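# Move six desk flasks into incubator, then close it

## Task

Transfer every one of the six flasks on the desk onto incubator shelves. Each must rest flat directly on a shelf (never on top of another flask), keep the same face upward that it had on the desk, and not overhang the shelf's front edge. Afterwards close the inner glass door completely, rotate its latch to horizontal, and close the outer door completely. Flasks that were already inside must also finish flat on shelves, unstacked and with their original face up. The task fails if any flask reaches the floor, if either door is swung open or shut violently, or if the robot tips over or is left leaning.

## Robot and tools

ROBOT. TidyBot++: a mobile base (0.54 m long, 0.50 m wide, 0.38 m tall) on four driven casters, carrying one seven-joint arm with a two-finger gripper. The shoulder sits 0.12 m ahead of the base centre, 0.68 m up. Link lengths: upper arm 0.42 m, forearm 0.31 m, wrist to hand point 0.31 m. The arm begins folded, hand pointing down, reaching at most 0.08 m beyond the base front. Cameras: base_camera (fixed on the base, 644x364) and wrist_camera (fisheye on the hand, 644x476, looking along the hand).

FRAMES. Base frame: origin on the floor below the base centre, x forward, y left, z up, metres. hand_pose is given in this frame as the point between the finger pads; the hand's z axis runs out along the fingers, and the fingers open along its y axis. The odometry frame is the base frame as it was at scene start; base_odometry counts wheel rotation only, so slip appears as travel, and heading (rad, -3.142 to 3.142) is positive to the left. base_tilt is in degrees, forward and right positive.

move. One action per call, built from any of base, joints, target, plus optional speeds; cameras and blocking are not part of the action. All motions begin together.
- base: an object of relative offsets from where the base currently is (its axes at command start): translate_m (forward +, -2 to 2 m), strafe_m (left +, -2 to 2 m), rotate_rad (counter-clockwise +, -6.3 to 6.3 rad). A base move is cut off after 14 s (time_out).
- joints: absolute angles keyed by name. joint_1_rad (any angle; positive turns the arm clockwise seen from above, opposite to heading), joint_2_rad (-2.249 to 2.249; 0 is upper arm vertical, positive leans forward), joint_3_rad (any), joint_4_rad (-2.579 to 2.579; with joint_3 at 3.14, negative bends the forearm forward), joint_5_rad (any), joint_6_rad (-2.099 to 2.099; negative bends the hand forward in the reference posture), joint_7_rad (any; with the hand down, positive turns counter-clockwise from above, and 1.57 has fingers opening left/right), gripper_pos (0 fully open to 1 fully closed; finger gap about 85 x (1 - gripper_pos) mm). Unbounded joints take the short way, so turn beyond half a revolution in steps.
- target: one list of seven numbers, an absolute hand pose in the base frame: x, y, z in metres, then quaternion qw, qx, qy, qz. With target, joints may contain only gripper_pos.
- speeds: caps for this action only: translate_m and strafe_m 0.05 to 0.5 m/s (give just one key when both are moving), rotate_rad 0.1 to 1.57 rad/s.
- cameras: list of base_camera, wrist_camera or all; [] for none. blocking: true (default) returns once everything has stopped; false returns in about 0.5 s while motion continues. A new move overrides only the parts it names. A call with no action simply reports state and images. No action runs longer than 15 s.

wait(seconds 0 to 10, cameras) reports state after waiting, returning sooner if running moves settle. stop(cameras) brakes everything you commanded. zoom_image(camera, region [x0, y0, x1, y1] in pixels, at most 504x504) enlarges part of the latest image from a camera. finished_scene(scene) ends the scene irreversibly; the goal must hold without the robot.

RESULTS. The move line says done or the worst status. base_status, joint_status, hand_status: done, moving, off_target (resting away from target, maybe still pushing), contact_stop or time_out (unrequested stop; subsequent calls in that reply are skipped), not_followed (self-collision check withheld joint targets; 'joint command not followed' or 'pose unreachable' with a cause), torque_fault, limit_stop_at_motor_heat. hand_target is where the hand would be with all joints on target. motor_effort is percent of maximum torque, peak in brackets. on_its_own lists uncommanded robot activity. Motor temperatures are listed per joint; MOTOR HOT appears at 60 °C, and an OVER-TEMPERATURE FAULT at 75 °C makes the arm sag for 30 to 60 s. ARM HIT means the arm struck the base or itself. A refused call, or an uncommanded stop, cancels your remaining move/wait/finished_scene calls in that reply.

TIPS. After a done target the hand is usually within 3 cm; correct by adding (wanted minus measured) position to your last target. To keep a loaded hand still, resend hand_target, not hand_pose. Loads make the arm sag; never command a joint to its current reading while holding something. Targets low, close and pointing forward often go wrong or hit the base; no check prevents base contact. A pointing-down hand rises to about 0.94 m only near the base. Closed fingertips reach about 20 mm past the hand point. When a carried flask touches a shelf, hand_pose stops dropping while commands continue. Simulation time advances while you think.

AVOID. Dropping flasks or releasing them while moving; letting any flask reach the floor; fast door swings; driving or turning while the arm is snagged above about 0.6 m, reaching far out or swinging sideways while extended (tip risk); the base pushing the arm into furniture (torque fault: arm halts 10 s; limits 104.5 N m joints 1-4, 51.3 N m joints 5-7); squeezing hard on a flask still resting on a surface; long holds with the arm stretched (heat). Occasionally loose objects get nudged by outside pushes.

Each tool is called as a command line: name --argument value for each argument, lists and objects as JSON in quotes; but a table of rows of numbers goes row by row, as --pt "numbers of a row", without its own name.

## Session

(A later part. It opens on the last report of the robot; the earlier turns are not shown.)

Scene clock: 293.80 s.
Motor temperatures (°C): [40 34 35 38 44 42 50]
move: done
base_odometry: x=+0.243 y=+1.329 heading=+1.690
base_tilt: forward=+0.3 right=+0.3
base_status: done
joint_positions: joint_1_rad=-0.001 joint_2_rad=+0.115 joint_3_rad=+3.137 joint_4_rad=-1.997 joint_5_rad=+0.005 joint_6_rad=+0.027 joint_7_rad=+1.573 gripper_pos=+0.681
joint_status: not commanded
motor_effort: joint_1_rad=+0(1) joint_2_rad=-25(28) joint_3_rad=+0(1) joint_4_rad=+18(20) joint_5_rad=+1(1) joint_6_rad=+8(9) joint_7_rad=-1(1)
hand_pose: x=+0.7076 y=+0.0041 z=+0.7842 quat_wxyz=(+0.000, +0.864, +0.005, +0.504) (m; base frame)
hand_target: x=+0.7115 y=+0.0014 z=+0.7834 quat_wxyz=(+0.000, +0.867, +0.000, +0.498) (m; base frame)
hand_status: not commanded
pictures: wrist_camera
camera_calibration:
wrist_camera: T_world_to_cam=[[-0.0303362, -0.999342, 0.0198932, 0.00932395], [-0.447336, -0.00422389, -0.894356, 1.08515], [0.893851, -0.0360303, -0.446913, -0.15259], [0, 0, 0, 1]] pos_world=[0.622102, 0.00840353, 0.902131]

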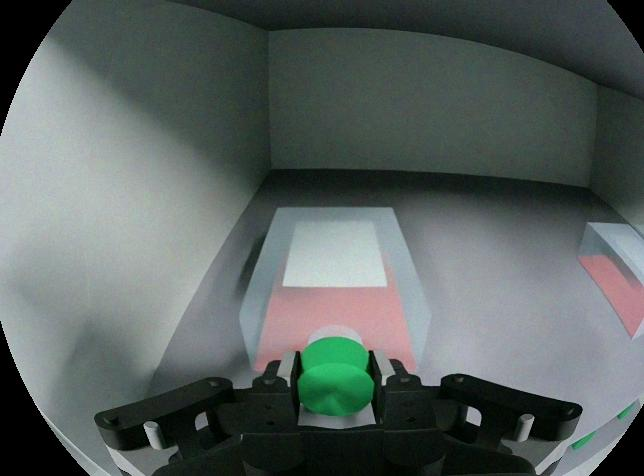

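move --joints '{"joint_2_rad": 0.125, "joint_4_rad": -2.04, "joint_6_rad": 0.09}' --cameras '[]'

move --joints '{"gripper_pos": 0.45}' --cameras '["wrist_camera"]'

Scene clock: 295.87 s.
Motor temperatures (°C): [40 34 35 38 44 42 50]
move: done
base_odometry: x=+0.243 y=+1.329 heading=+1.690
base_tilt: forward=+0.2 right=+0.3
base_status: not commanded
joint_positions: joint_1_rad=-0.001 joint_2_rad=+0.115 joint_3_rad=+3.137 joint_4_rad=-2.026 joint_5_rad=+0.005 joint_6_rad=+0.070 joint_7_rad=+1.573 gripper_pos=+0.681
joint_status: all done
motor_effort: joint_1_rad=+0(1) joint_2_rad=-24(26) joint_3_rad=+0(1) joint_4_rad=+17(19) joint_5_rad=+1(1) joint_6_rad=+8(9) joint_7_rad=-1(1)
hand_pose: x=+0.7051 y=+0.0042 z=+0.7806 quat_wxyz=(+0.000, +0.860, +0.005, +0.510) (m; base frame)
hand_target: x=+0.7045 y=+0.0014 z=+0.7729 quat_wxyz=(+0.000, +0.861, +0.000, +0.508) (m; base frame)
hand_status: not commanded
pictures: none
No camera images: "cameras" was empty.

Scene clock: 296.63 s.
Motor temperatures (°C): [40 34 35 38 44 42 50]
move: done
base_odometry: x=+0.243 y=+1.329 heading=+1.690
base_tilt: forward=+0.3 right=+0.3
base_status: not commanded
joint_positions: joint_1_rad=-0.001 joint_2_rad=+0.115 joint_3_rad=+3.137 joint_4_rad=-2.026 joint_5_rad=+0.005 joint_6_rad=+0.070 joint_7_rad=+1.573 gripper_pos=+0.450
joint_status: all done
motor_effort: joint_1_rad=+0(1) joint_2_rad=-25(25) joint_3_rad=+0(1) joint_4_rad=+18(18) joint_5_rad=+0(1) joint_6_rad=+8(8) joint_7_rad=+0(1)
hand_pose: x=+0.7051 y=+0.0042 z=+0.7806 quat_wxyz=(+0.000, +0.860, +0.005, +0.510) (m; base frame)
hand_target: x=+0.7045 y=+0.0014 z=+0.7729 quat_wxyz=(+0.000, +0.861, +0.000, +0.508) (m; base frame)
hand_status: not commanded
pictures: wrist_camera
camera_calibration:
wrist_camera: T_world_to_cam=[[-0.03049, -0.999349, 0.0192687, 0.00994852], [-0.43412, -0.00412449, -0.900846, 1.07658], [0.900339, -0.0358317, -0.433711, -0.166852], [0, 0, 0, 1]] pos_world=[0.61789, 0.00840379, 0.897274]

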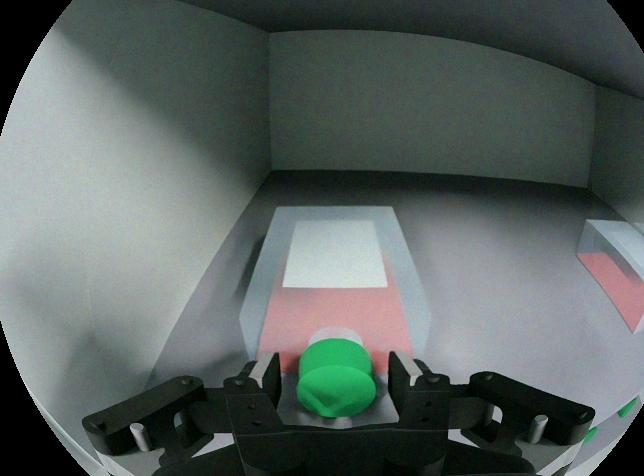

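move --base '{"translate_m": -0.08}' --speeds '{"translate_m": 0.1}' --cameras '["wrist_camera"]'

move --base '{"translate_m": -0.48}' --speeds '{"translate_m": 0.4}' --cameras '["wrist_camera"]'

Scene clock: 298.07 s.
Motor temperatures (°C): [40 34 35 38 44 42 50]
move: done
base_odometry: x=+0.252 y=+1.250 heading=+1.690
base_tilt: forward=+0.2 right=+0.3
base_status: done
joint_positions: joint_1_rad=-0.001 joint_2_rad=+0.117 joint_3_rad=+3.137 joint_4_rad=-2.026 joint_5_rad=+0.005 joint_6_rad=+0.070 joint_7_rad=+1.573 gripper_pos=+0.450
joint_status: not commanded
motor_effort: joint_1_rad=+0(1) joint_2_rad=-24(28) joint_3_rad=+1(1) joint_4_rad=+18(19) joint_5_rad=+1(1) joint_6_rad=+8(8) joint_7_rad=-1(2)
hand_pose: x=+0.7052 y=+0.0042 z=+0.7797 quat_wxyz=(+0.000, +0.861, +0.005, +0.509) (m; base frame)
hand_target: x=+0.7045 y=+0.0014 z=+0.7729 quat_wxyz=(+0.000, +0.861, +0.000, +0.508) (m; base frame)
hand_status: not commanded
pictures: wrist_camera
camera_calibration:
wrist_camera: T_world_to_cam=[[-0.0304567, -0.999349, 0.0193201, 0.00990849], [-0.435611, -0.00412592, -0.900126, 1.07617], [0.89962, -0.0358309, -0.435202, -0.165735], [0, 0, 0, 1]] pos_world=[0.618192, 0.00840379, 0.896369]

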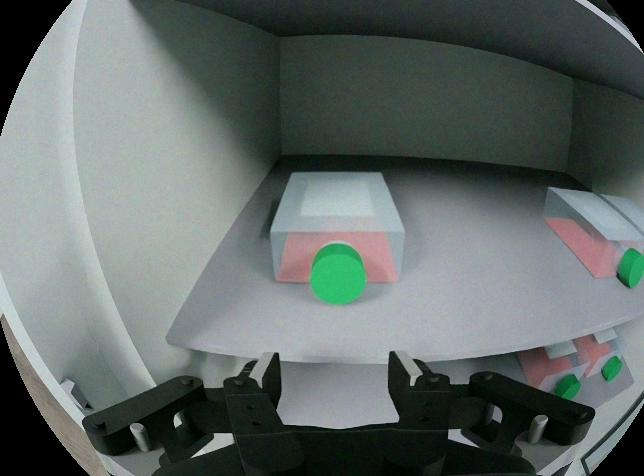

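Scene clock: 300.37 s.
Motor temperatures (°C): [40 34 35 38 44 42 50]
move: done
base_odometry: x=+0.309 y=+0.773 heading=+1.690
base_tilt: forward=+0.2 right=+0.3
base_status: done
joint_positions: joint_1_rad=-0.001 joint_2_rad=+0.118 joint_3_rad=+3.137 joint_4_rad=-2.026 joint_5_rad=+0.005 joint_6_rad=+0.070 joint_7_rad=+1.573 gripper_pos=+0.450
joint_status: not commanded
motor_effort: joint_1_rad=+0(1) joint_2_rad=-24(28) joint_3_rad=+0(1) joint_4_rad=+17(19) joint_5_rad=+0(2) joint_6_rad=+8(8) joint_7_rad=-1(2)
hand_pose: x=+0.7052 y=+0.0042 z=+0.7792 quat_wxyz=(+0.000, +0.861, +0.005, +0.509) (m; base frame)
hand_target: x=+0.7045 y=+0.0014 z=+0.7729 quat_wxyz=(+0.000, +0.861, +0.000, +0.508) (m; base frame)
hand_status: not commanded
pictures: wrist_camera
camera_calibration:
wrist_camera: T_world_to_cam=[[-0.0304411, -0.999349, 0.0193427, 0.0098875], [-0.436295, -0.00412579, -0.899794, 1.07607], [0.899288, -0.0358299, -0.435886, -0.165139], [0, 0, 0, 1]] pos_world=[0.618292, 0.00840379, 0.896067]

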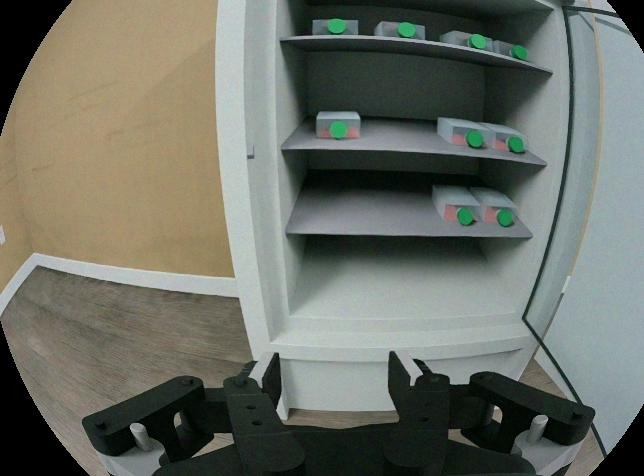

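move --base '{"rotate_rad": 1.42}' --speeds '{"rotate_rad": 1.2}' --joints '{"joint_2_rad": 0.065, "joint_4_rad": -1.325, "joint_6_rad": -0.704, "gripper_pos": 1.0}' --cameras '[]'

move --base '{"translate_m": 0.699, "strafe_m": 0.913}' --speeds '{"translate_m": 0.5}' --cameras '["wrist_camera"]'

Scene clock: 305.93 s.
Motor temperatures (°C): [40 34 35 38 44 42 50]
move: done
base_odometry: x=+0.309 y=+0.773 heading=+3.110
base_tilt: forward=+0.2 right=+0.3
base_status: done
joint_positions: joint_1_rad=-0.004 joint_2_rad=+0.091 joint_3_rad=+3.137 joint_4_rad=-1.351 joint_5_rad=+0.005 joint_6_rad=-0.656 joint_7_rad=+1.573 gripper_pos=+0.999
joint_status: all done
motor_effort: joint_1_rad=+0(3) joint_2_rad=-26(30) joint_3_rad=+0(3) joint_4_rad=+20(22) joint_5_rad=+0(1) joint_6_rad=+8(9) joint_7_rad=-1(2)
hand_pose: x=+0.7379 y=+0.0052 z=+0.9844 quat_wxyz=(+0.001, +0.867, +0.005, +0.498) (m; base frame)
hand_target: x=+0.7252 y=+0.0014 z=+1.0027 quat_wxyz=(+0.000, +0.866, +0.000, +0.500) (m; base frame)
hand_status: not commanded
pictures: none
No camera images: "cameras" was empty.

Scene clock: 309.50 s.
Motor temperatures (°C): [40 34 35 38 44 42 50]
move: done
base_odometry: x=-0.418 y=-0.118 heading=+3.111
base_tilt: forward=+0.2 right=+0.3
base_status: done
joint_positions: joint_1_rad=-0.001 joint_2_rad=+0.080 joint_3_rad=+3.138 joint_4_rad=-1.350 joint_5_rad=+0.005 joint_6_rad=-0.660 joint_7_rad=+1.573 gripper_pos=+0.999
joint_status: not commanded
motor_effort: joint_1_rad=-1(4) joint_2_rad=-26(30) joint_3_rad=+0(3) joint_4_rad=+20(21) joint_5_rad=+0(1) joint_6_rad=+8(8) joint_7_rad=-1(2)
hand_pose: x=+0.7340 y=+0.0035 z=+0.9908 quat_wxyz=(+0.001, +0.865, +0.004, +0.502) (m; base frame)
hand_target: x=+0.7252 y=+0.0014 z=+1.0027 quat_wxyz=(+0.000, +0.866, +0.000, +0.500) (m; base frame)
hand_status: not commanded
pictures: wrist_camera
camera_calibration:
wrist_camera: T_world_to_cam=[[-0.0331476, -0.999231, 0.0209443, 0.00637629], [-0.451292, -0.0037337, -0.892369, 1.28271], [0.891761, -0.0390318, -0.450821, -0.0785227], [0, 0, 0, 1]] pos_world=[0.64911, 0.00809575, 1.10912]

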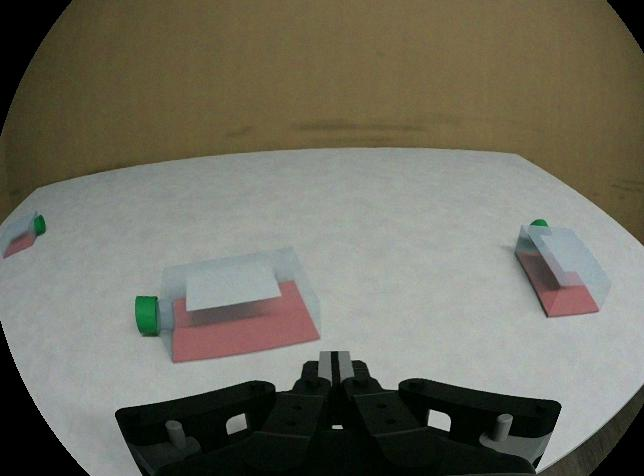

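move --base '{"strafe_m": 0.033}' --speeds '{"strafe_m": 0.15}' --joints '{"joint_2_rad": 0.01, "joint_4_rad": -1.64, "joint_6_rad": -0.385}' --cameras '[]'

move --base '{"translate_m": 0.18}' --speeds '{"translate_m": 0.12}' --cameras '["wrist_camera"]'

Scene clock: 311.07 s.
Motor temperatures (°C): [40 34 35 38 44 42 50]
move: done
base_odometry: x=-0.419 y=-0.151 heading=+3.111
base_tilt: forward=+0.2 right=+0.3
base_status: done
joint_positions: joint_1_rad=-0.004 joint_2_rad=+0.036 joint_3_rad=+3.138 joint_4_rad=-1.614 joint_5_rad=+0.005 joint_6_rad=-0.423 joint_7_rad=+1.573 gripper_pos=+0.999
joint_status: all done
motor_effort: joint_1_rad=+0(2) joint_2_rad=-25(27) joint_3_rad=+1(2) joint_4_rad=+20(22) joint_5_rad=+0(1) joint_6_rad=+8(8) joint_7_rad=-1(2)
hand_pose: x=+0.7204 y=+0.0052 z=+0.9278 quat_wxyz=(+0.001, +0.860, +0.005, +0.509) (m; base frame)
hand_target: x=+0.7149 y=+0.0014 z=+0.9383 quat_wxyz=(+0.000, +0.851, +0.000, +0.526) (m; base frame)
hand_status: not commanded
pictures: none
No camera images: "cameras" was empty.

Scene clock: 313.17 s.
Motor temperatures (°C): [40 34 35 38 44 42 50]
move: done
base_odometry: x=-0.599 y=-0.146 heading=+3.111
base_tilt: forward=+0.3 right=+0.3
base_status: done
joint_positions: joint_1_rad=-0.004 joint_2_rad=+0.028 joint_3_rad=+3.138 joint_4_rad=-1.617 joint_5_rad=+0.005 joint_6_rad=-0.420 joint_7_rad=+1.573 gripper_pos=+0.999
joint_status: not commanded
motor_effort: joint_1_rad=+0(1) joint_2_rad=-24(28) joint_3_rad=+0(1) joint_4_rad=+20(22) joint_5_rad=+0(1) joint_6_rad=+8(8) joint_7_rad=-1(1)
hand_pose: x=+0.7183 y=+0.0052 z=+0.9311 quat_wxyz=(+0.001, +0.859, +0.005, +0.512) (m; base frame)
hand_target: x=+0.7149 y=+0.0014 z=+0.9383 quat_wxyz=(+0.000, +0.851, +0.000, +0.526) (m; base frame)
hand_status: not commanded
pictures: wrist_camera
camera_calibration:
wrist_camera: T_world_to_cam=[[-0.0300827, -0.999344, 0.0201743, 0.00734034], [-0.428941, -0.00532354, -0.903317, 1.21643], [0.902831, -0.0358278, -0.428499, -0.120161], [0, 0, 0, 1]] pos_world=[0.630485, 0.00950613, 1.04719]

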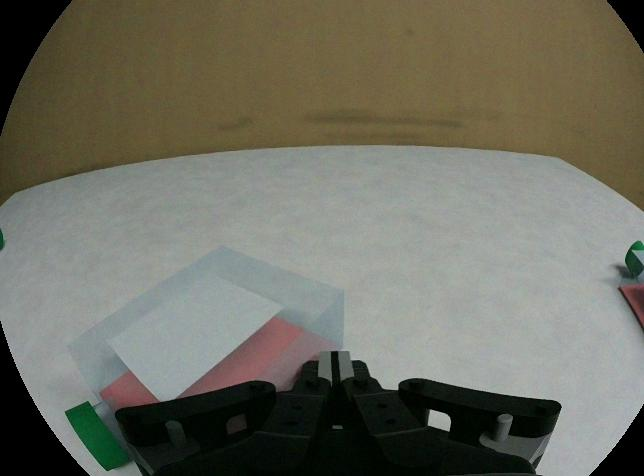

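move --base '{"translate_m": 0.08}' --speeds '{"translate_m": 0.12}' --cameras '["wrist_camera"]'

Scene clock: 314.50 s.
Motor temperatures (°C): [40 34 35 38 44 42 50]
move: done
base_odometry: x=-0.679 y=-0.143 heading=+3.111
base_tilt: forward=+0.2 right=+0.3
base_status: done
joint_positions: joint_1_rad=-0.004 joint_2_rad=+0.023 joint_3_rad=+3.138 joint_4_rad=-1.618 joint_5_rad=+0.005 joint_6_rad=-0.419 joint_7_rad=+1.573 gripper_pos=+0.999
joint_status: not commanded
motor_effort: joint_1_rad=+0(1) joint_2_rad=-24(27) joint_3_rad=+0(1) joint_4_rad=+20(22) joint_5_rad=+1(1) joint_6_rad=+8(8) joint_7_rad=-1(1)
hand_pose: x=+0.7170 y=+0.0052 z=+0.9338 quat_wxyz=(+0.001, +0.857, +0.005, +0.515) (m; base frame)
hand_target: x=+0.7149 y=+0.0014 z=+0.9383 quat_wxyz=(+0.000, +0.851, +0.000, +0.526) (m; base frame)
hand_status: not commanded
pictures: wrist_camera
camera_calibration:
wrist_camera: T_world_to_cam=[[-0.0301858, -0.999344, 0.0200171, 0.00746807], [-0.424207, -0.00532498, -0.90555, 1.21699], [0.905062, -0.0358261, -0.423768, -0.123861], [0, 0, 0, 1]] pos_world=[0.628581, 0.00950614, 1.0494]

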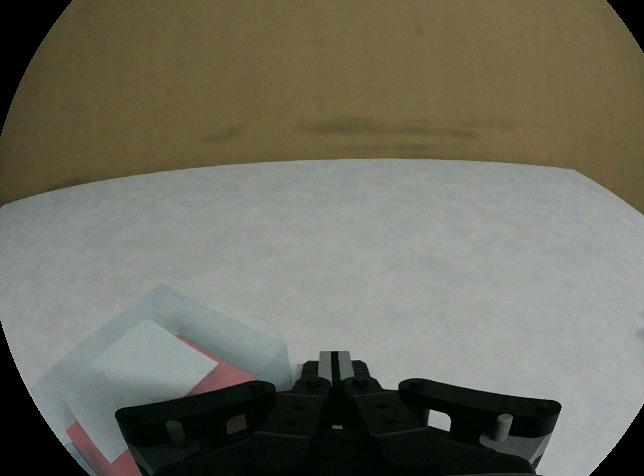

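move --base '{"translate_m": -0.33, "strafe_m": 0.12}' --speeds '{"translate_m": 0.4}' --joints '{"joint_2_rad": 0.015, "joint_4_rad": -1.33, "joint_6_rad": -0.704, "gripper_pos": 0.35}' --cameras '["wrist_camera"]'

Scene clock: 316.57 s.
Motor temperatures (°C): [40 34 35 38 44 42 50]
move: done
base_odometry: x=-0.353 y=-0.274 heading=+3.111
base_tilt: forward=+0.2 right=+0.3
base_status: done
joint_positions: joint_1_rad=-0.003 joint_2_rad=+0.021 joint_3_rad=+3.138 joint_4_rad=-1.355 joint_5_rad=+0.005 joint_6_rad=-0.658 joint_7_rad=+1.573 gripper_pos=+0.350
joint_status: all done
motor_effort: joint_1_rad=-1(2) joint_2_rad=-24(28) joint_3_rad=+0(1) joint_4_rad=+20(22) joint_5_rad=+1(1) joint_6_rad=+8(9) joint_7_rad=-1(2)
hand_pose: x=+0.7147 y=+0.0048 z=+1.0243 quat_wxyz=(+0.001, +0.851, +0.005, +0.526) (m; base frame)
hand_target: x=+0.7081 y=+0.0014 z=+1.0296 quat_wxyz=(+0.000, +0.854, +0.000, +0.520) (m; base frame)
hand_status: not commanded
pictures: wrist_camera
camera_calibration:
wrist_camera: T_world_to_cam=[[-0.0321209, -0.999304, 0.0189692, 0.00763619], [-0.400251, -0.00453002, -0.916394, 1.29197], [0.915843, -0.0370278, -0.399827, -0.115634], [0, 0, 0, 1]] pos_world=[0.623261, 0.00920186, 1.13758]

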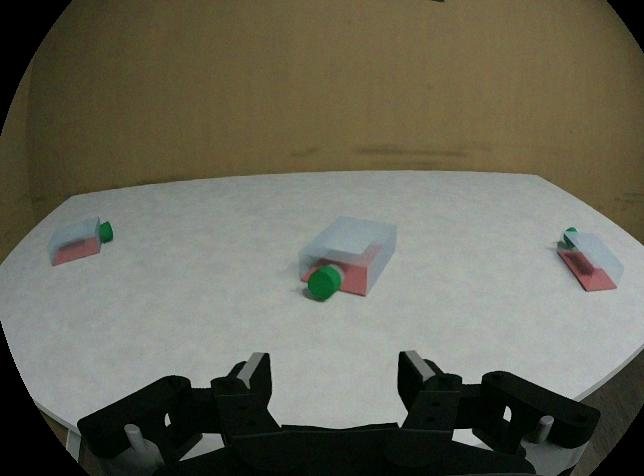

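move --base '{"translate_m": 0.15, "strafe_m": 0.40, "rotate_rad": -0.45}' --speeds '{"translate_m": 0.35, "rotate_rad": 0.5}' --joints '{"joint_2_rad": 0.01, "joint_4_rad": -1.52, "joint_6_rad": -0.51}' --cameras '["wrist_camera"]'

Scene clock: 319.33 s.
Motor temperatures (°C): [40 34 35 38 44 42 50]
move: done
base_odometry: x=-0.515 y=-0.669 heading=+2.660
base_tilt: forward=+0.2 right=+0.3
base_status: done
joint_positions: joint_1_rad=-0.004 joint_2_rad=+0.021 joint_3_rad=+3.138 joint_4_rad=-1.502 joint_5_rad=+0.005 joint_6_rad=-0.547 joint_7_rad=+1.573 gripper_pos=+0.350
joint_status: all done
motor_effort: joint_1_rad=+0(3) joint_2_rad=-24(26) joint_3_rad=+0(3) joint_4_rad=+21(22) joint_5_rad=+1(2) joint_6_rad=+8(9) joint_7_rad=-1(2)
hand_pose: x=+0.7150 y=+0.0051 z=+0.9683 quat_wxyz=(+0.001, +0.860, +0.005, +0.510) (m; base frame)
hand_target: x=+0.7150 y=+0.0014 z=+0.9746 quat_wxyz=(+0.000, +0.852, +0.000, +0.523) (m; base frame)
hand_status: not commanded
pictures: wrist_camera
camera_calibration:
wrist_camera: T_world_to_cam=[[-0.0306094, -0.999323, 0.0204035, 0.00647904], [-0.43334, -0.00512717, -0.901216, 1.2498], [0.900711, -0.0364273, -0.43289, -0.0954835], [0, 0, 0, 1]] pos_world=[0.62779, 0.00940439, 1.08487]

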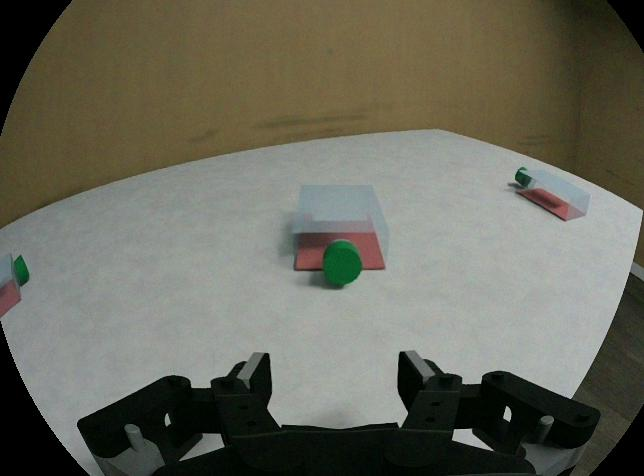

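move --base '{"translate_m": 0.165, "strafe_m": -0.008}' --speeds '{"translate_m": 0.2}' --joints '{"joint_2_rad": 0.01, "joint_4_rad": -1.60, "joint_6_rad": -0.425}' --cameras '["wrist_camera"]'

move --joints '{"joint_2_rad": 0.01, "joint_4_rad": -1.635, "joint_6_rad": -0.39}' --cameras '["wrist_camera"]'

Scene clock: 323.33 s.
Motor temperatures (°C): [40 34 35 38 44 42 50]
move: done
base_odometry: x=-0.658 y=-0.586 heading=+2.661
base_tilt: forward=+0.3 right=+0.3
base_status: done
joint_positions: joint_1_rad=-0.004 joint_2_rad=+0.018 joint_3_rad=+3.138 joint_4_rad=-1.582 joint_5_rad=+0.005 joint_6_rad=-0.460 joint_7_rad=+1.573 gripper_pos=+0.350
joint_status: all done
motor_effort: joint_1_rad=+0(2) joint_2_rad=-23(28) joint_3_rad=+0(1) joint_4_rad=+21(22) joint_5_rad=+0(1) joint_6_rad=+8(9) joint_7_rad=+0(2)
hand_pose: x=+0.7154 y=+0.0052 z=+0.9470 quat_wxyz=(+0.001, +0.857, +0.005, +0.515) (m; base frame)
hand_target: x=+0.7157 y=+0.0014 z=+0.9509 quat_wxyz=(+0.000, +0.851, +0.000, +0.526) (m; base frame)
hand_status: not commanded
pictures: wrist_camera
camera_calibration:
wrist_camera: T_world_to_cam=[[-0.0303708, -0.999337, 0.0200956, 0.0071846], [-0.424005, -0.00532562, -0.905644, 1.22819], [0.90515, -0.0360258, -0.423562, -0.117], [0, 0, 0, 1]] pos_world=[0.626881, 0.00950569, 1.0626]

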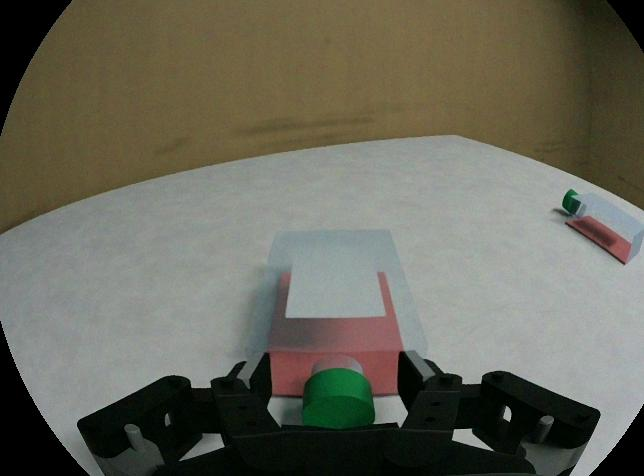

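Scene clock: 324.03 s.
Motor temperatures (°C): [40 34 35 38 44 42 50]
move: done
base_odometry: x=-0.658 y=-0.586 heading=+2.661
base_tilt: forward=+0.2 right=+0.3
base_status: not commanded
joint_positions: joint_1_rad=-0.004 joint_2_rad=+0.018 joint_3_rad=+3.138 joint_4_rad=-1.616 joint_5_rad=+0.005 joint_6_rad=-0.423 joint_7_rad=+1.573 gripper_pos=+0.350
joint_status: all done
motor_effort: joint_1_rad=+0(1) joint_2_rad=-24(25) joint_3_rad=+0(1) joint_4_rad=+21(22) joint_5_rad=+0(1) joint_6_rad=+8(9) joint_7_rad=-1(1)
hand_pose: x=+0.7153 y=+0.0053 z=+0.9370 quat_wxyz=(+0.001, +0.857, +0.006, +0.516) (m; base frame)
hand_target: x=+0.7151 y=+0.0014 z=+0.9399 quat_wxyz=(+0.000, +0.851, +0.000, +0.526) (m; base frame)
hand_status: not commanded
pictures: wrist_camera
camera_calibration:
wrist_camera: T_world_to_cam=[[-0.030247, -0.999344, 0.0199274, 0.00747714], [-0.421529, -0.00532368, -0.906799, 1.21846], [0.90631, -0.035828, -0.421091, -0.124282], [0, 0, 0, 1]] pos_world=[0.626478, 0.00950613, 1.05241]

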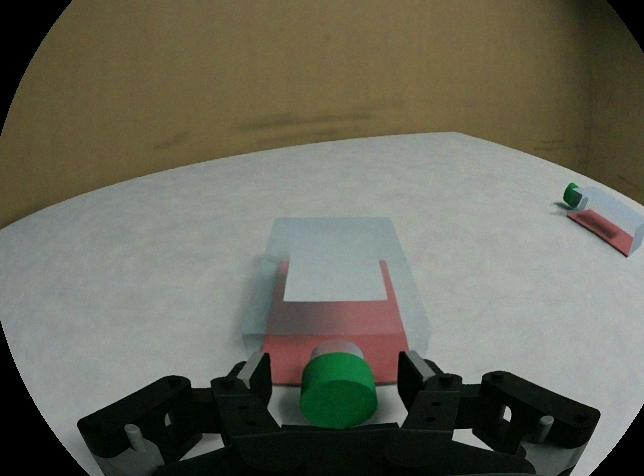

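move --joints '{"joint_2_rad": 0.01, "joint_4_rad": -1.656, "joint_6_rad": -0.37}' --cameras '[]'

move --joints '{"gripper_pos": 0.85}' --cameras '["wrist_camera"]'

move --joints '{"joint_2_rad": 0.015, "joint_4_rad": -1.33, "joint_6_rad": -0.70}' --cameras '["wrist_camera"]'

Scene clock: 324.80 s.
Motor temperatures (°C): [40 34 35 38 44 42 50]
move: done
base_odometry: x=-0.658 y=-0.586 heading=+2.661
base_tilt: forward=+0.2 right=+0.3
base_status: not commanded
joint_positions: joint_1_rad=-0.004 joint_2_rad=+0.018 joint_3_rad=+3.138 joint_4_rad=-1.637 joint_5_rad=+0.005 joint_6_rad=-0.403 joint_7_rad=+1.573 gripper_pos=+0.350
joint_status: all done
motor_effort: joint_1_rad=+0(1) joint_2_rad=-24(25) joint_3_rad=+0(1) joint_4_rad=+20(22) joint_5_rad=+0(1) joint_6_rad=+8(8) joint_7_rad=-1(1)
hand_pose: x=+0.7149 y=+0.0053 z=+0.9308 quat_wxyz=(+0.001, +0.856, +0.006, +0.516) (m; base frame)
hand_target: x=+0.7144 y=+0.0014 z=+0.9330 quat_wxyz=(+0.000, +0.851, +0.000, +0.525) (m; base frame)
hand_status: not commanded
pictures: none
No camera images: "cameras" was empty.

Scene clock: 325.63 s.
Motor temperatures (°C): [40 34 35 38 44 42 50]
move: off_target
base_odometry: x=-0.658 y=-0.586 heading=+2.661
base_tilt: forward=+0.2 right=+0.3
base_status: not commanded
joint_positions: joint_1_rad=-0.004 joint_2_rad=+0.018 joint_3_rad=+3.138 joint_4_rad=-1.637 joint_5_rad=+0.005 joint_6_rad=-0.402 joint_7_rad=+1.573 gripper_pos=+0.681
joint_status: gripper_pos off_target (ended at +0.681, target +0.850)
motor_effort: joint_1_rad=+0(1) joint_2_rad=-23(24) joint_3_rad=+0(1) joint_4_rad=+21(21) joint_5_rad=+0(1) joint_6_rad=+8(8) joint_7_rad=-1(1)
hand_pose: x=+0.7150 y=+0.0053 z=+0.9310 quat_wxyz=(+0.001, +0.856, +0.006, +0.516) (m; base frame)
hand_target: x=+0.7144 y=+0.0014 z=+0.9330 quat_wxyz=(+0.000, +0.851, +0.000, +0.525) (m; base frame)
hand_status: not commanded
pictures: wrist_camera
camera_calibration:
wrist_camera: T_world_to_cam=[[-0.0301789, -0.999347, 0.0198475, 0.00772765], [-0.420393, -0.00532464, -0.907326, 1.2126], [0.90684, -0.0357259, -0.419958, -0.128], [0, 0, 0, 1]] pos_world=[0.626077, 0.00960637, 1.04632]

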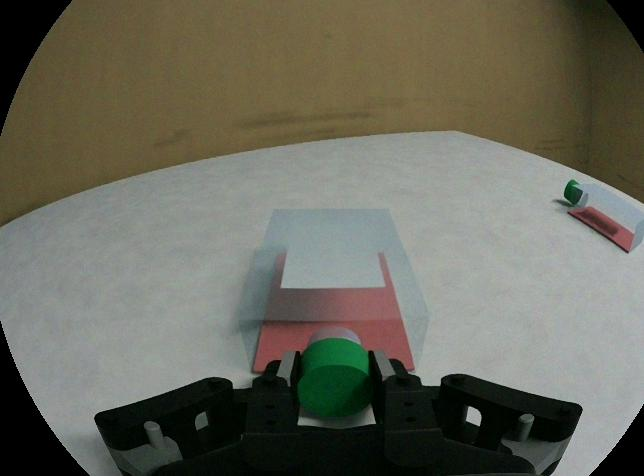

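Scene clock: 327.33 s.
Motor temperatures (°C): [40 34 35 38 44 42 50]
move: done
base_odometry: x=-0.658 y=-0.586 heading=+2.661
base_tilt: forward=+0.2 right=+0.3
base_status: not commanded
joint_positions: joint_1_rad=-0.004 joint_2_rad=+0.018 joint_3_rad=+3.138 joint_4_rad=-1.360 joint_5_rad=+0.005 joint_6_rad=-0.657 joint_7_rad=+1.573 gripper_pos=+0.681
joint_status: all done
motor_effort: joint_1_rad=+0(1) joint_2_rad=-25(27) joint_3_rad=+1(1) joint_4_rad=+22(23) joint_5_rad=+0(1) joint_6_rad=+9(10) joint_7_rad=-1(2)
hand_pose: x=+0.7133 y=+0.0049 z=+1.0236 quat_wxyz=(+0.001, +0.851, +0.005, +0.526) (m; base frame)
hand_target: x=+0.7086 y=+0.0014 z=+1.0308 quat_wxyz=(+0.000, +0.853, +0.000, +0.521) (m; base frame)
hand_status: not commanded
pictures: wrist_camera
camera_calibration:
wrist_camera: T_world_to_cam=[[-0.0317917, -0.999315, 0.0189639, 0.00750995], [-0.40095, -0.00462889, -0.916088, 1.2909], [0.915548, -0.0367276, -0.400528, -0.113743], [0, 0, 0, 1]] pos_world=[0.621961, 0.00930274, 1.13688]

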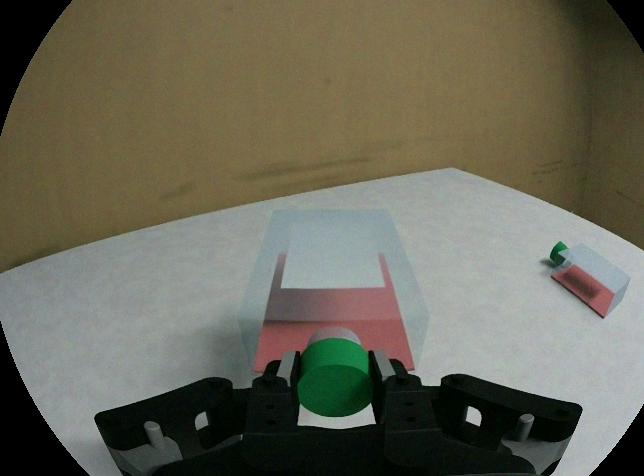

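move --base '{"translate_m": -0.7, "strafe_m": -0.35}' --speeds '{"translate_m": 0.38}' --cameras '[]'

move --base '{"rotate_rad": -0.971}' --speeds '{"rotate_rad": 0.9}' --cameras '[]'

Scene clock: 330.80 s.
Motor temperatures (°C): [40 34 35 38 44 42 50]
move: done
base_odometry: x=+0.125 y=-0.599 heading=+2.661
base_tilt: forward=+0.2 right=+0.3
base_status: done
joint_positions: joint_1_rad=-0.004 joint_2_rad=+0.018 joint_3_rad=+3.138 joint_4_rad=-1.360 joint_5_rad=+0.005 joint_6_rad=-0.661 joint_7_rad=+1.573 gripper_pos=+0.681
joint_status: not commanded
motor_effort: joint_1_rad=+0(1) joint_2_rad=-24(29) joint_3_rad=+1(2) joint_4_rad=+21(22) joint_5_rad=+1(1) joint_6_rad=+9(9) joint_7_rad=-1(2)
hand_pose: x=+0.7130 y=+0.0049 z=+1.0222 quat_wxyz=(+0.001, +0.852, +0.005, +0.524) (m; base frame)
hand_target: x=+0.7086 y=+0.0014 z=+1.0308 quat_wxyz=(+0.000, +0.853, +0.000, +0.521) (m; base frame)
hand_status: not commanded
pictures: none
No camera images: "cameras" was empty.

Scene clock: 332.77 s.
Motor temperatures (°C): [40 34 35 38 44 42 50]
move: done
base_odometry: x=+0.125 y=-0.599 heading=+1.690
base_tilt: forward=+0.2 right=+0.3
base_status: done
joint_positions: joint_1_rad=+0.000 joint_2_rad=+0.018 joint_3_rad=+3.138 joint_4_rad=-1.360 joint_5_rad=+0.005 joint_6_rad=-0.661 joint_7_rad=+1.573 gripper_pos=+0.681
joint_status: not commanded
motor_effort: joint_1_rad=+0(3) joint_2_rad=-24(26) joint_3_rad=+1(3) joint_4_rad=+22(22) joint_5_rad=+0(1) joint_6_rad=+8(9) joint_7_rad=-1(2)
hand_pose: x=+0.7130 y=+0.0028 z=+1.0223 quat_wxyz=(+0.002, +0.852, +0.003, +0.524) (m; base frame)
hand_target: x=+0.7086 y=+0.0014 z=+1.0308 quat_wxyz=(+0.000, +0.853, +0.000, +0.521) (m; base frame)
hand_status: not commanded
pictures: none
No camera images: "cameras" was empty.

move --base '{"translate_m": 1.59, "strafe_m": -0.478}' --speeds '{"translate_m": 0.42}' --joints '{"joint_2_rad": 0.10, "joint_4_rad": -1.865, "joint_6_rad": -0.085}' --cameras '["wrist_camera"]'

Scene clock: 338.07 s.
Motor temperatures (°C): [40 34 35 38 44 42 50]
move: done
base_odometry: x=+0.410 y=+1.037 heading=+1.689
base_tilt: forward=+0.3 right=+0.3
base_status: done
joint_positions: joint_1_rad=+0.000 joint_2_rad=+0.093 joint_3_rad=+3.138 joint_4_rad=-1.849 joint_5_rad=+0.005 joint_6_rad=-0.124 joint_7_rad=+1.573 gripper_pos=+0.681
joint_status: all done
motor_effort: joint_1_rad=+0(1) joint_2_rad=-26(29) joint_3_rad=+0(1) joint_4_rad=+21(24) joint_5_rad=+1(1) joint_6_rad=+9(10) joint_7_rad=-1(2)
hand_pose: x=+0.7249 y=+0.0036 z=+0.8385 quat_wxyz=(+0.001, +0.859, +0.004, +0.512) (m; base frame)
hand_target: x=+0.7275 y=+0.0014 z=+0.8362 quat_wxyz=(+0.000, +0.855, +0.000, +0.519) (m; base frame)
hand_status: not commanded
pictures: wrist_camera
camera_calibration:
wrist_camera: T_world_to_cam=[[-0.0321116, -0.999291, 0.0196315, 0.0097133], [-0.429721, -0.00393012, -0.902953, 1.13588], [0.90239, -0.0374314, -0.42929, -0.164856], [0, 0, 0, 1]] pos_world=[0.637189, 0.00799977, 0.954687]

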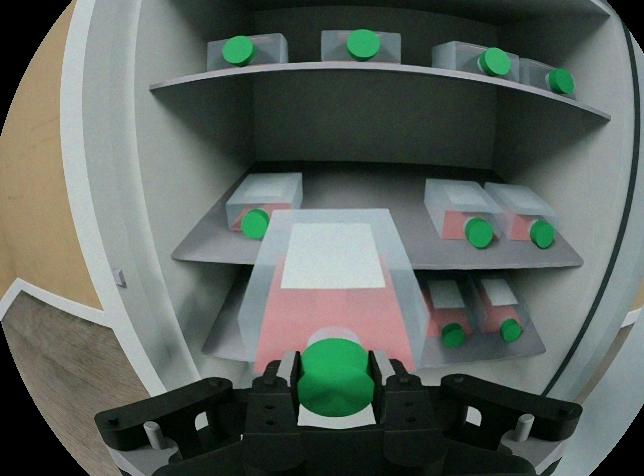

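move --base '{"translate_m": 0.12, "strafe_m": -0.034}' --speeds '{"translate_m": 0.15}' --joints '{"joint_2_rad": 0.11, "joint_4_rad": -1.90, "joint_6_rad": -0.04}' --cameras '["wrist_camera"]'

Scene clock: 339.90 s.
Motor temperatures (°C): [40 34 35 38 44 42 50]
move: done
base_odometry: x=+0.430 y=+1.160 heading=+1.689
base_tilt: forward=+0.3 right=+0.3
base_status: done
joint_positions: joint_1_rad=+0.000 joint_2_rad=+0.102 joint_3_rad=+3.138 joint_4_rad=-1.888 joint_5_rad=+0.005 joint_6_rad=-0.077 joint_7_rad=+1.573 gripper_pos=+0.681
joint_status: all done
motor_effort: joint_1_rad=+0(1) joint_2_rad=-26(28) joint_3_rad=+0(1) joint_4_rad=+20(21) joint_5_rad=+1(1) joint_6_rad=+8(10) joint_7_rad=-1(1)
hand_pose: x=+0.7228 y=+0.0037 z=+0.8240 quat_wxyz=(+0.001, +0.859, +0.005, +0.512) (m; base frame)
hand_target: x=+0.7259 y=+0.0014 z=+0.8228 quat_wxyz=(+0.000, +0.855, +0.000, +0.519) (m; base frame)
hand_status: not commanded
pictures: wrist_camera
camera_calibration:
wrist_camera: T_world_to_cam=[[-0.0319079, -0.999299, 0.0195797, 0.00985175], [-0.430691, -0.00393079, -0.902491, 1.1222], [0.901935, -0.0372294, -0.430264, -0.168032], [0, 0, 0, 1]] pos_world=[0.63519, 0.00800023, 0.940284]

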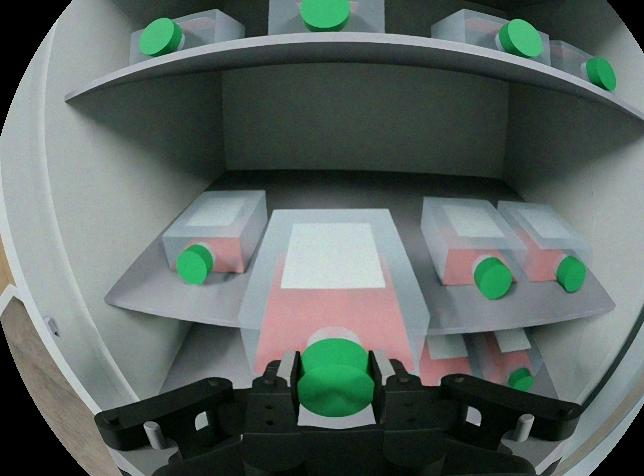

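move --base '{"translate_m": 0.175, "strafe_m": -0.006}' --speeds '{"translate_m": 0.1}' --cameras '["wrist_camera"]'

move --joints '{"joint_2_rad": 0.125, "joint_4_rad": -2.01, "joint_6_rad": 0.065}' --cameras '["wrist_camera"]'

move --joints '{"joint_2_rad": 0.125, "joint_4_rad": -2.035, "joint_6_rad": 0.09}' --cameras '["wrist_camera"]'

Scene clock: 342.43 s.
Motor temperatures (°C): [40 34 35 38 44 42 50]
move: done
base_odometry: x=+0.415 y=+1.335 heading=+1.689
base_tilt: forward=+0.2 right=+0.3
base_status: done
joint_positions: joint_1_rad=+0.000 joint_2_rad=+0.105 joint_3_rad=+3.138 joint_4_rad=-1.888 joint_5_rad=+0.005 joint_6_rad=-0.077 joint_7_rad=+1.573 gripper_pos=+0.681
joint_status: not commanded
motor_effort: joint_1_rad=+0(1) joint_2_rad=-26(29) joint_3_rad=+0(1) joint_4_rad=+20(21) joint_5_rad=+1(1) joint_6_rad=+8(9) joint_7_rad=+0(2)
hand_pose: x=+0.7232 y=+0.0037 z=+0.8225 quat_wxyz=(+0.001, +0.860, +0.005, +0.511) (m; base frame)
hand_target: x=+0.7259 y=+0.0014 z=+0.8228 quat_wxyz=(+0.000, +0.855, +0.000, +0.519) (m; base frame)
hand_status: not commanded
pictures: wrist_camera
camera_calibration:
wrist_camera: T_world_to_cam=[[-0.0318631, -0.999299, 0.0196513, 0.00980077], [-0.43279, -0.00392814, -0.901486, 1.12167], [0.900932, -0.037229, -0.432361, -0.16653], [0, 0, 0, 1]] pos_world=[0.635792, 0.00800023, 0.938977]

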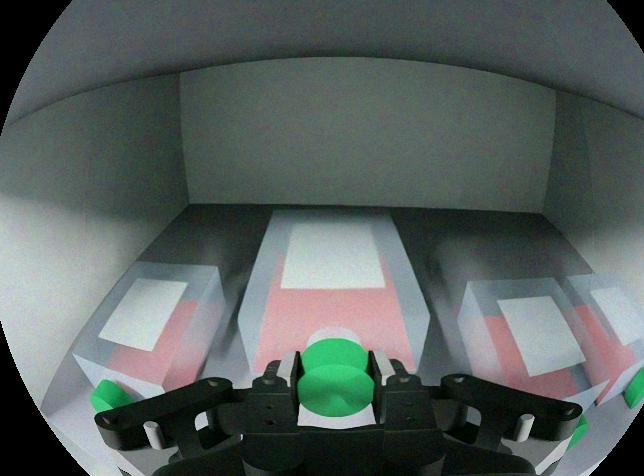

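Scene clock: 343.53 s.
Motor temperatures (°C): [40 34 35 38 44 42 50]
move: done
base_odometry: x=+0.415 y=+1.335 heading=+1.689
base_tilt: forward=+0.2 right=+0.3
base_status: not commanded
joint_positions: joint_1_rad=+0.000 joint_2_rad=+0.111 joint_3_rad=+3.138 joint_4_rad=-1.997 joint_5_rad=+0.005 joint_6_rad=+0.022 joint_7_rad=+1.573 gripper_pos=+0.681
joint_status: all done
motor_effort: joint_1_rad=+0(1) joint_2_rad=-25(27) joint_3_rad=+0(1) joint_4_rad=+18(21) joint_5_rad=+0(1) joint_6_rad=+9(9) joint_7_rad=-1(1)
hand_pose: x=+0.7066 y=+0.0038 z=+0.7861 quat_wxyz=(+0.000, +0.864, +0.005, +0.504) (m; base frame)
hand_target: x=+0.7104 y=+0.0014 z=+0.7822 quat_wxyz=(+0.000, +0.860, +0.000, +0.511) (m; base frame)
hand_status: not commanded
pictures: wrist_camera
camera_calibration:
wrist_camera: T_world_to_cam=[[-0.0311123, -0.999317, 0.0199147, 0.0094151], [-0.446531, -0.00392896, -0.89476, 1.08613], [0.894227, -0.0367306, -0.446104, -0.151772], [0, 0, 0, 1]] pos_world=[0.621003, 0.00810136, 0.903933]

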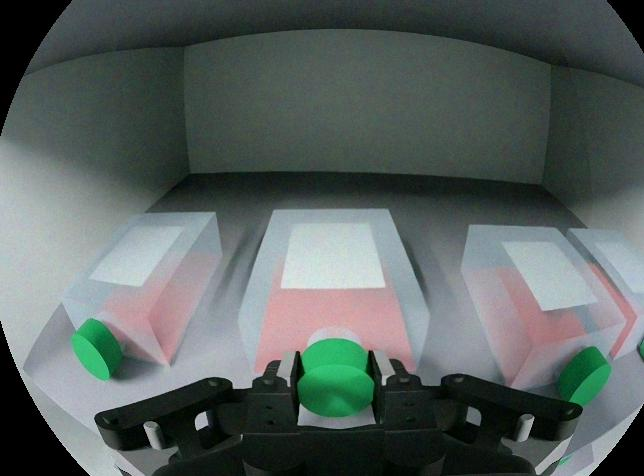

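Scene clock: 344.17 s.
Motor temperatures (°C): [40 34 35 38 44 42 50]
move: done
base_odometry: x=+0.415 y=+1.335 heading=+1.689
base_tilt: forward=+0.2 right=+0.3
base_status: not commanded
joint_positions: joint_1_rad=+0.000 joint_2_rad=+0.111 joint_3_rad=+3.138 joint_4_rad=-2.019 joint_5_rad=+0.005 joint_6_rad=+0.054 joint_7_rad=+1.573 gripper_pos=+0.681
joint_status: all done
motor_effort: joint_1_rad=+0(1) joint_2_rad=-24(26) joint_3_rad=+0(1) joint_4_rad=+18(20) joint_5_rad=+0(1) joint_6_rad=+8(9) joint_7_rad=-1(2)
hand_pose: x=+0.7045 y=+0.0038 z=+0.7829 quat_wxyz=(+0.000, +0.861, +0.005, +0.508) (m; base frame)
hand_target: x=+0.7061 y=+0.0014 z=+0.7756 quat_wxyz=(+0.000, +0.860, +0.000, +0.511) (m; base frame)
hand_status: not commanded
pictures: wrist_camera
camera_calibration:
wrist_camera: T_world_to_cam=[[-0.0311261, -0.999325, 0.0195227, 0.00975816], [-0.437822, -0.00392691, -0.899053, 1.07954], [0.898523, -0.0365315, -0.437404, -0.161204], [0, 0, 0, 1]] pos_world=[0.617795, 0.00810181, 0.899862]

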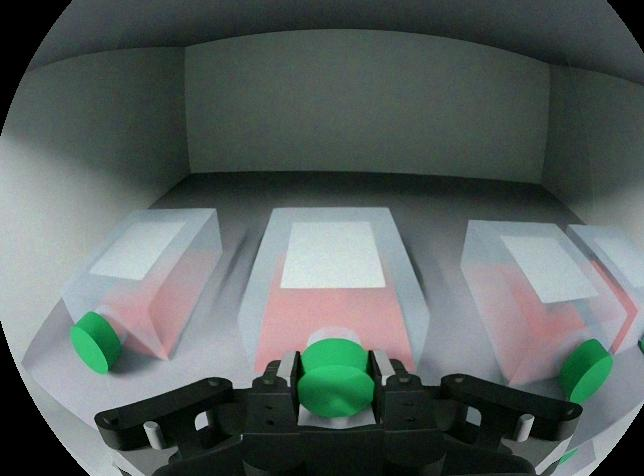

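move --joints '{"joint_2_rad": 0.125, "joint_4_rad": -2.045, "joint_6_rad": 0.10}' --cameras '[]'

move --joints '{"gripper_pos": 0.5}' --cameras '["wrist_camera"]'

move --base '{"translate_m": -0.08}' --speeds '{"translate_m": 0.1}' --cameras '["wrist_camera"]'

move --base '{"translate_m": -0.52}' --speeds '{"translate_m": 0.45}' --cameras '["wrist_camera"]'

Scene clock: 344.90 s.
Motor temperatures (°C): [40 34 35 38 44 42 50]
move: done
base_odometry: x=+0.415 y=+1.335 heading=+1.689
base_tilt: forward=+0.2 right=+0.3
base_status: not commanded
joint_positions: joint_1_rad=+0.000 joint_2_rad=+0.111 joint_3_rad=+3.138 joint_4_rad=-2.026 joint_5_rad=+0.005 joint_6_rad=+0.066 joint_7_rad=+1.573 gripper_pos=+0.681
joint_status: all done
motor_effort: joint_1_rad=+0(1) joint_2_rad=-24(25) joint_3_rad=+0(1) joint_4_rad=+18(19) joint_5_rad=+0(1) joint_6_rad=+7(8) joint_7_rad=-1(2)
hand_pose: x=+0.7039 y=+0.0038 z=+0.7821 quat_wxyz=(+0.000, +0.860, +0.005, +0.510) (m; base frame)
hand_target: x=+0.7044 y=+0.0014 z=+0.7730 quat_wxyz=(+0.000, +0.860, +0.000, +0.511) (m; base frame)
hand_status: not commanded
pictures: none
No camera images: "cameras" was empty.

Scene clock: 345.63 s.
Motor temperatures (°C): [40 34 35 38 44 42 50]
move: done
base_odometry: x=+0.415 y=+1.335 heading=+1.689
base_tilt: forward=+0.2 right=+0.3
base_status: not commanded
joint_positions: joint_1_rad=+0.000 joint_2_rad=+0.111 joint_3_rad=+3.138 joint_4_rad=-2.026 joint_5_rad=+0.005 joint_6_rad=+0.066 joint_7_rad=+1.573 gripper_pos=+0.500
joint_status: all done
motor_effort: joint_1_rad=+0(1) joint_2_rad=-25(25) joint_3_rad=+0(1) joint_4_rad=+17(19) joint_5_rad=+0(1) joint_6_rad=+8(8) joint_7_rad=-1(2)
hand_pose: x=+0.7039 y=+0.0038 z=+0.7821 quat_wxyz=(+0.000, +0.860, +0.005, +0.510) (m; base frame)
hand_target: x=+0.7044 y=+0.0014 z=+0.7730 quat_wxyz=(+0.000, +0.860, +0.000, +0.511) (m; base frame)
hand_status: not commanded
pictures: wrist_camera
camera_calibration:
wrist_camera: T_world_to_cam=[[-0.0312075, -0.999325, 0.0193923, 0.00991437], [-0.434117, -0.00392447, -0.900848, 1.07732], [0.900316, -0.0365317, -0.433702, -0.165165], [0, 0, 0, 1]] pos_world=[0.616692, 0.00810181, 0.898673]

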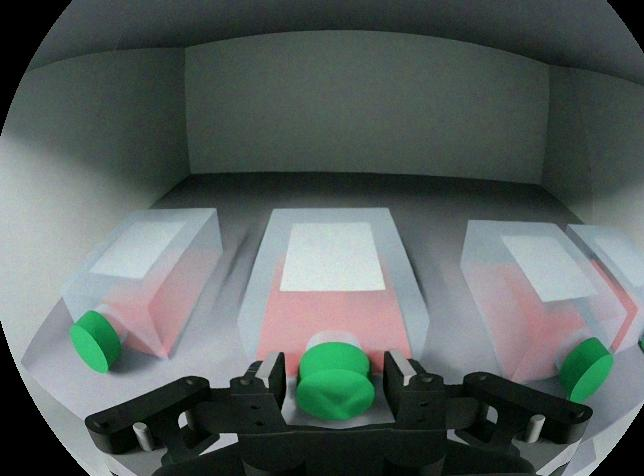

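Scene clock: 347.00 s.
Motor temperatures (°C): [40 34 35 38 44 42 50]
move: done
base_odometry: x=+0.425 y=+1.255 heading=+1.689
base_tilt: forward=+0.2 right=+0.3
base_status: done
joint_positions: joint_1_rad=+0.000 joint_2_rad=+0.114 joint_3_rad=+3.138 joint_4_rad=-2.027 joint_5_rad=+0.005 joint_6_rad=+0.067 joint_7_rad=+1.573 gripper_pos=+0.500
joint_status: not commanded
motor_effort: joint_1_rad=-1(1) joint_2_rad=-24(28) joint_3_rad=+0(1) joint_4_rad=+18(19) joint_5_rad=+0(1) joint_6_rad=+8(8) joint_7_rad=-1(1)
hand_pose: x=+0.7041 y=+0.0038 z=+0.7801 quat_wxyz=(+0.000, +0.861, +0.005, +0.509) (m; base frame)
hand_target: x=+0.7044 y=+0.0014 z=+0.7730 quat_wxyz=(+0.000, +0.860, +0.000, +0.511) (m; base frame)
hand_status: not commanded
pictures: wrist_camera
camera_calibration:
wrist_camera: T_world_to_cam=[[-0.031152, -0.999325, 0.0194808, 0.0098496], [-0.436615, -0.0039269, -0.89964, 1.07645], [0.899109, -0.0365312, -0.436198, -0.163375], [0, 0, 0, 1]] pos_world=[0.617194, 0.00810181, 0.896965]

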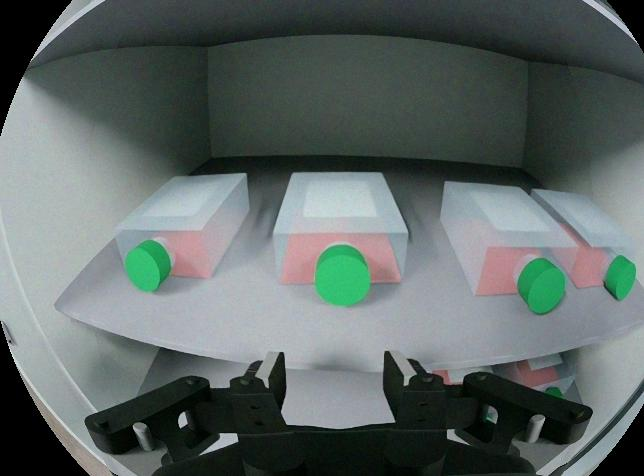

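Scene clock: 349.33 s.
Motor temperatures (°C): [40 34 35 38 44 42 50]
move: done
base_odometry: x=+0.486 y=+0.739 heading=+1.689
base_tilt: forward=+0.2 right=+0.4
base_status: done
joint_positions: joint_1_rad=+0.000 joint_2_rad=+0.115 joint_3_rad=+3.138 joint_4_rad=-2.027 joint_5_rad=+0.005 joint_6_rad=+0.068 joint_7_rad=+1.573 gripper_pos=+0.500
joint_status: not commanded
motor_effort: joint_1_rad=+0(1) joint_2_rad=-25(27) joint_3_rad=+0(1) joint_4_rad=+17(19) joint_5_rad=+0(1) joint_6_rad=+7(9) joint_7_rad=-1(1)
hand_pose: x=+0.7042 y=+0.0038 z=+0.7792 quat_wxyz=(+0.000, +0.861, +0.005, +0.508) (m; base frame)
hand_target: x=+0.7044 y=+0.0014 z=+0.7730 quat_wxyz=(+0.000, +0.860, +0.000, +0.511) (m; base frame)
hand_status: not commanded
pictures: wrist_camera
camera_calibration:
wrist_camera: T_world_to_cam=[[-0.0310419, -0.999328, 0.0194695, 0.00981699], [-0.43762, -0.00392407, -0.899151, 1.07605], [0.898624, -0.0364316, -0.437205, -0.162794], [0, 0, 0, 1]] pos_world=[0.617495, 0.00810203, 0.896162]

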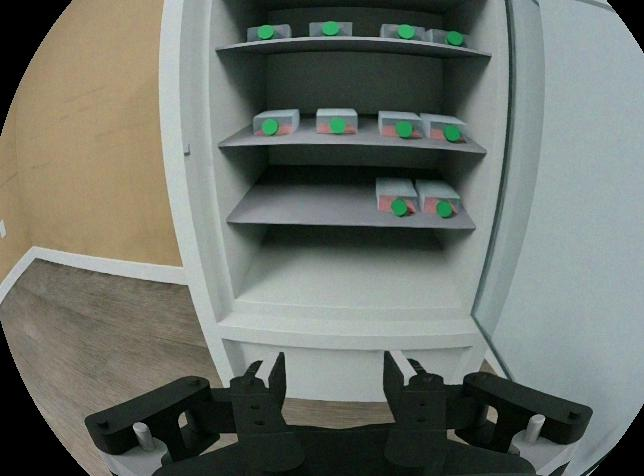

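move --base '{"rotate_rad": 1.42}' --speeds '{"rotate_rad": 1.2}' --joints '{"joint_2_rad": 0.035, "joint_4_rad": -1.33, "joint_6_rad": -0.704, "gripper_pos": 1.0}' --cameras '[]'

move --base '{"translate_m": 0.87, "strafe_m": 0.497}' --speeds '{"translate_m": 0.5}' --cameras '["wrist_camera"]'

Scene clock: 352.27 s.
Motor temperatures (°C): [40 34 35 38 44 42 50]
move: done
base_odometry: x=+0.486 y=+0.739 heading=+3.109
base_tilt: forward=+0.2 right=+0.3
base_status: done
joint_positions: joint_1_rad=-0.003 joint_2_rad=+0.060 joint_3_rad=+3.138 joint_4_rad=-1.356 joint_5_rad=+0.005 joint_6_rad=-0.656 joint_7_rad=+1.573 gripper_pos=+0.999
joint_status: all done
motor_effort: joint_1_rad=-1(3) joint_2_rad=-25(30) joint_3_rad=+1(3) joint_4_rad=+20(21) joint_5_rad=+1(2) joint_6_rad=+8(9) joint_7_rad=-1(2)
hand_pose: x=+0.7278 y=+0.0047 z=+1.0007 quat_wxyz=(+0.001, +0.860, +0.005, +0.510) (m; base frame)
hand_target: x=+0.7149 y=+0.0014 z=+1.0178 quat_wxyz=(+0.000, +0.860, +0.000, +0.511) (m; base frame)
hand_status: not commanded
pictures: none
No camera images: "cameras" was empty.

Scene clock: 355.57 s.
Motor temperatures (°C): [40 34 35 38 44 42 50]
move: done
base_odometry: x=-0.399 y=+0.270 heading=+3.110
base_tilt: forward=+0.2 right=+0.3
base_status: done
joint_positions: joint_1_rad=-0.003 joint_2_rad=+0.050 joint_3_rad=+3.138 joint_4_rad=-1.355 joint_5_rad=+0.005 joint_6_rad=-0.661 joint_7_rad=+1.573 gripper_pos=+0.999
joint_status: not commanded
motor_effort: joint_1_rad=+0(2) joint_2_rad=-25(28) joint_3_rad=+0(1) joint_4_rad=+21(22) joint_5_rad=+1(2) joint_6_rad=+8(8) joint_7_rad=+0(2)
hand_pose: x=+0.7239 y=+0.0046 z=+1.0066 quat_wxyz=(+0.001, +0.859, +0.005, +0.513) (m; base frame)
hand_target: x=+0.7149 y=+0.0014 z=+1.0178 quat_wxyz=(+0.000, +0.860, +0.000, +0.511) (m; base frame)
hand_status: not commanded
pictures: wrist_camera
camera_calibration:
wrist_camera: T_world_to_cam=[[-0.0317921, -0.999293, 0.0200802, 0.00676905], [-0.428322, -0.00453077, -0.903615, 1.2868], [0.903067, -0.0373286, -0.427875, -0.093581], [0, 0, 0, 1]] pos_world=[0.635888, 0.00910118, 1.12259]

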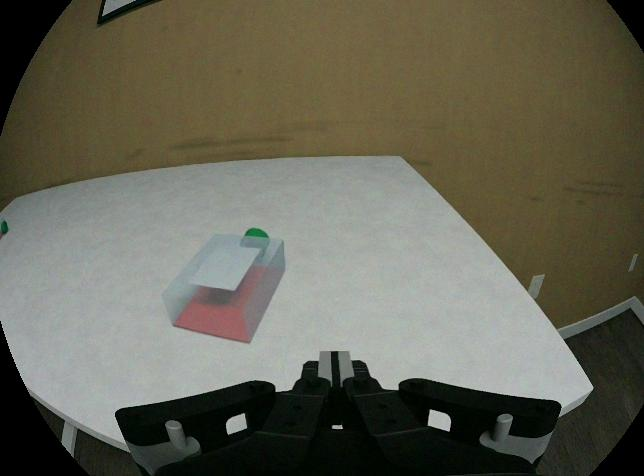

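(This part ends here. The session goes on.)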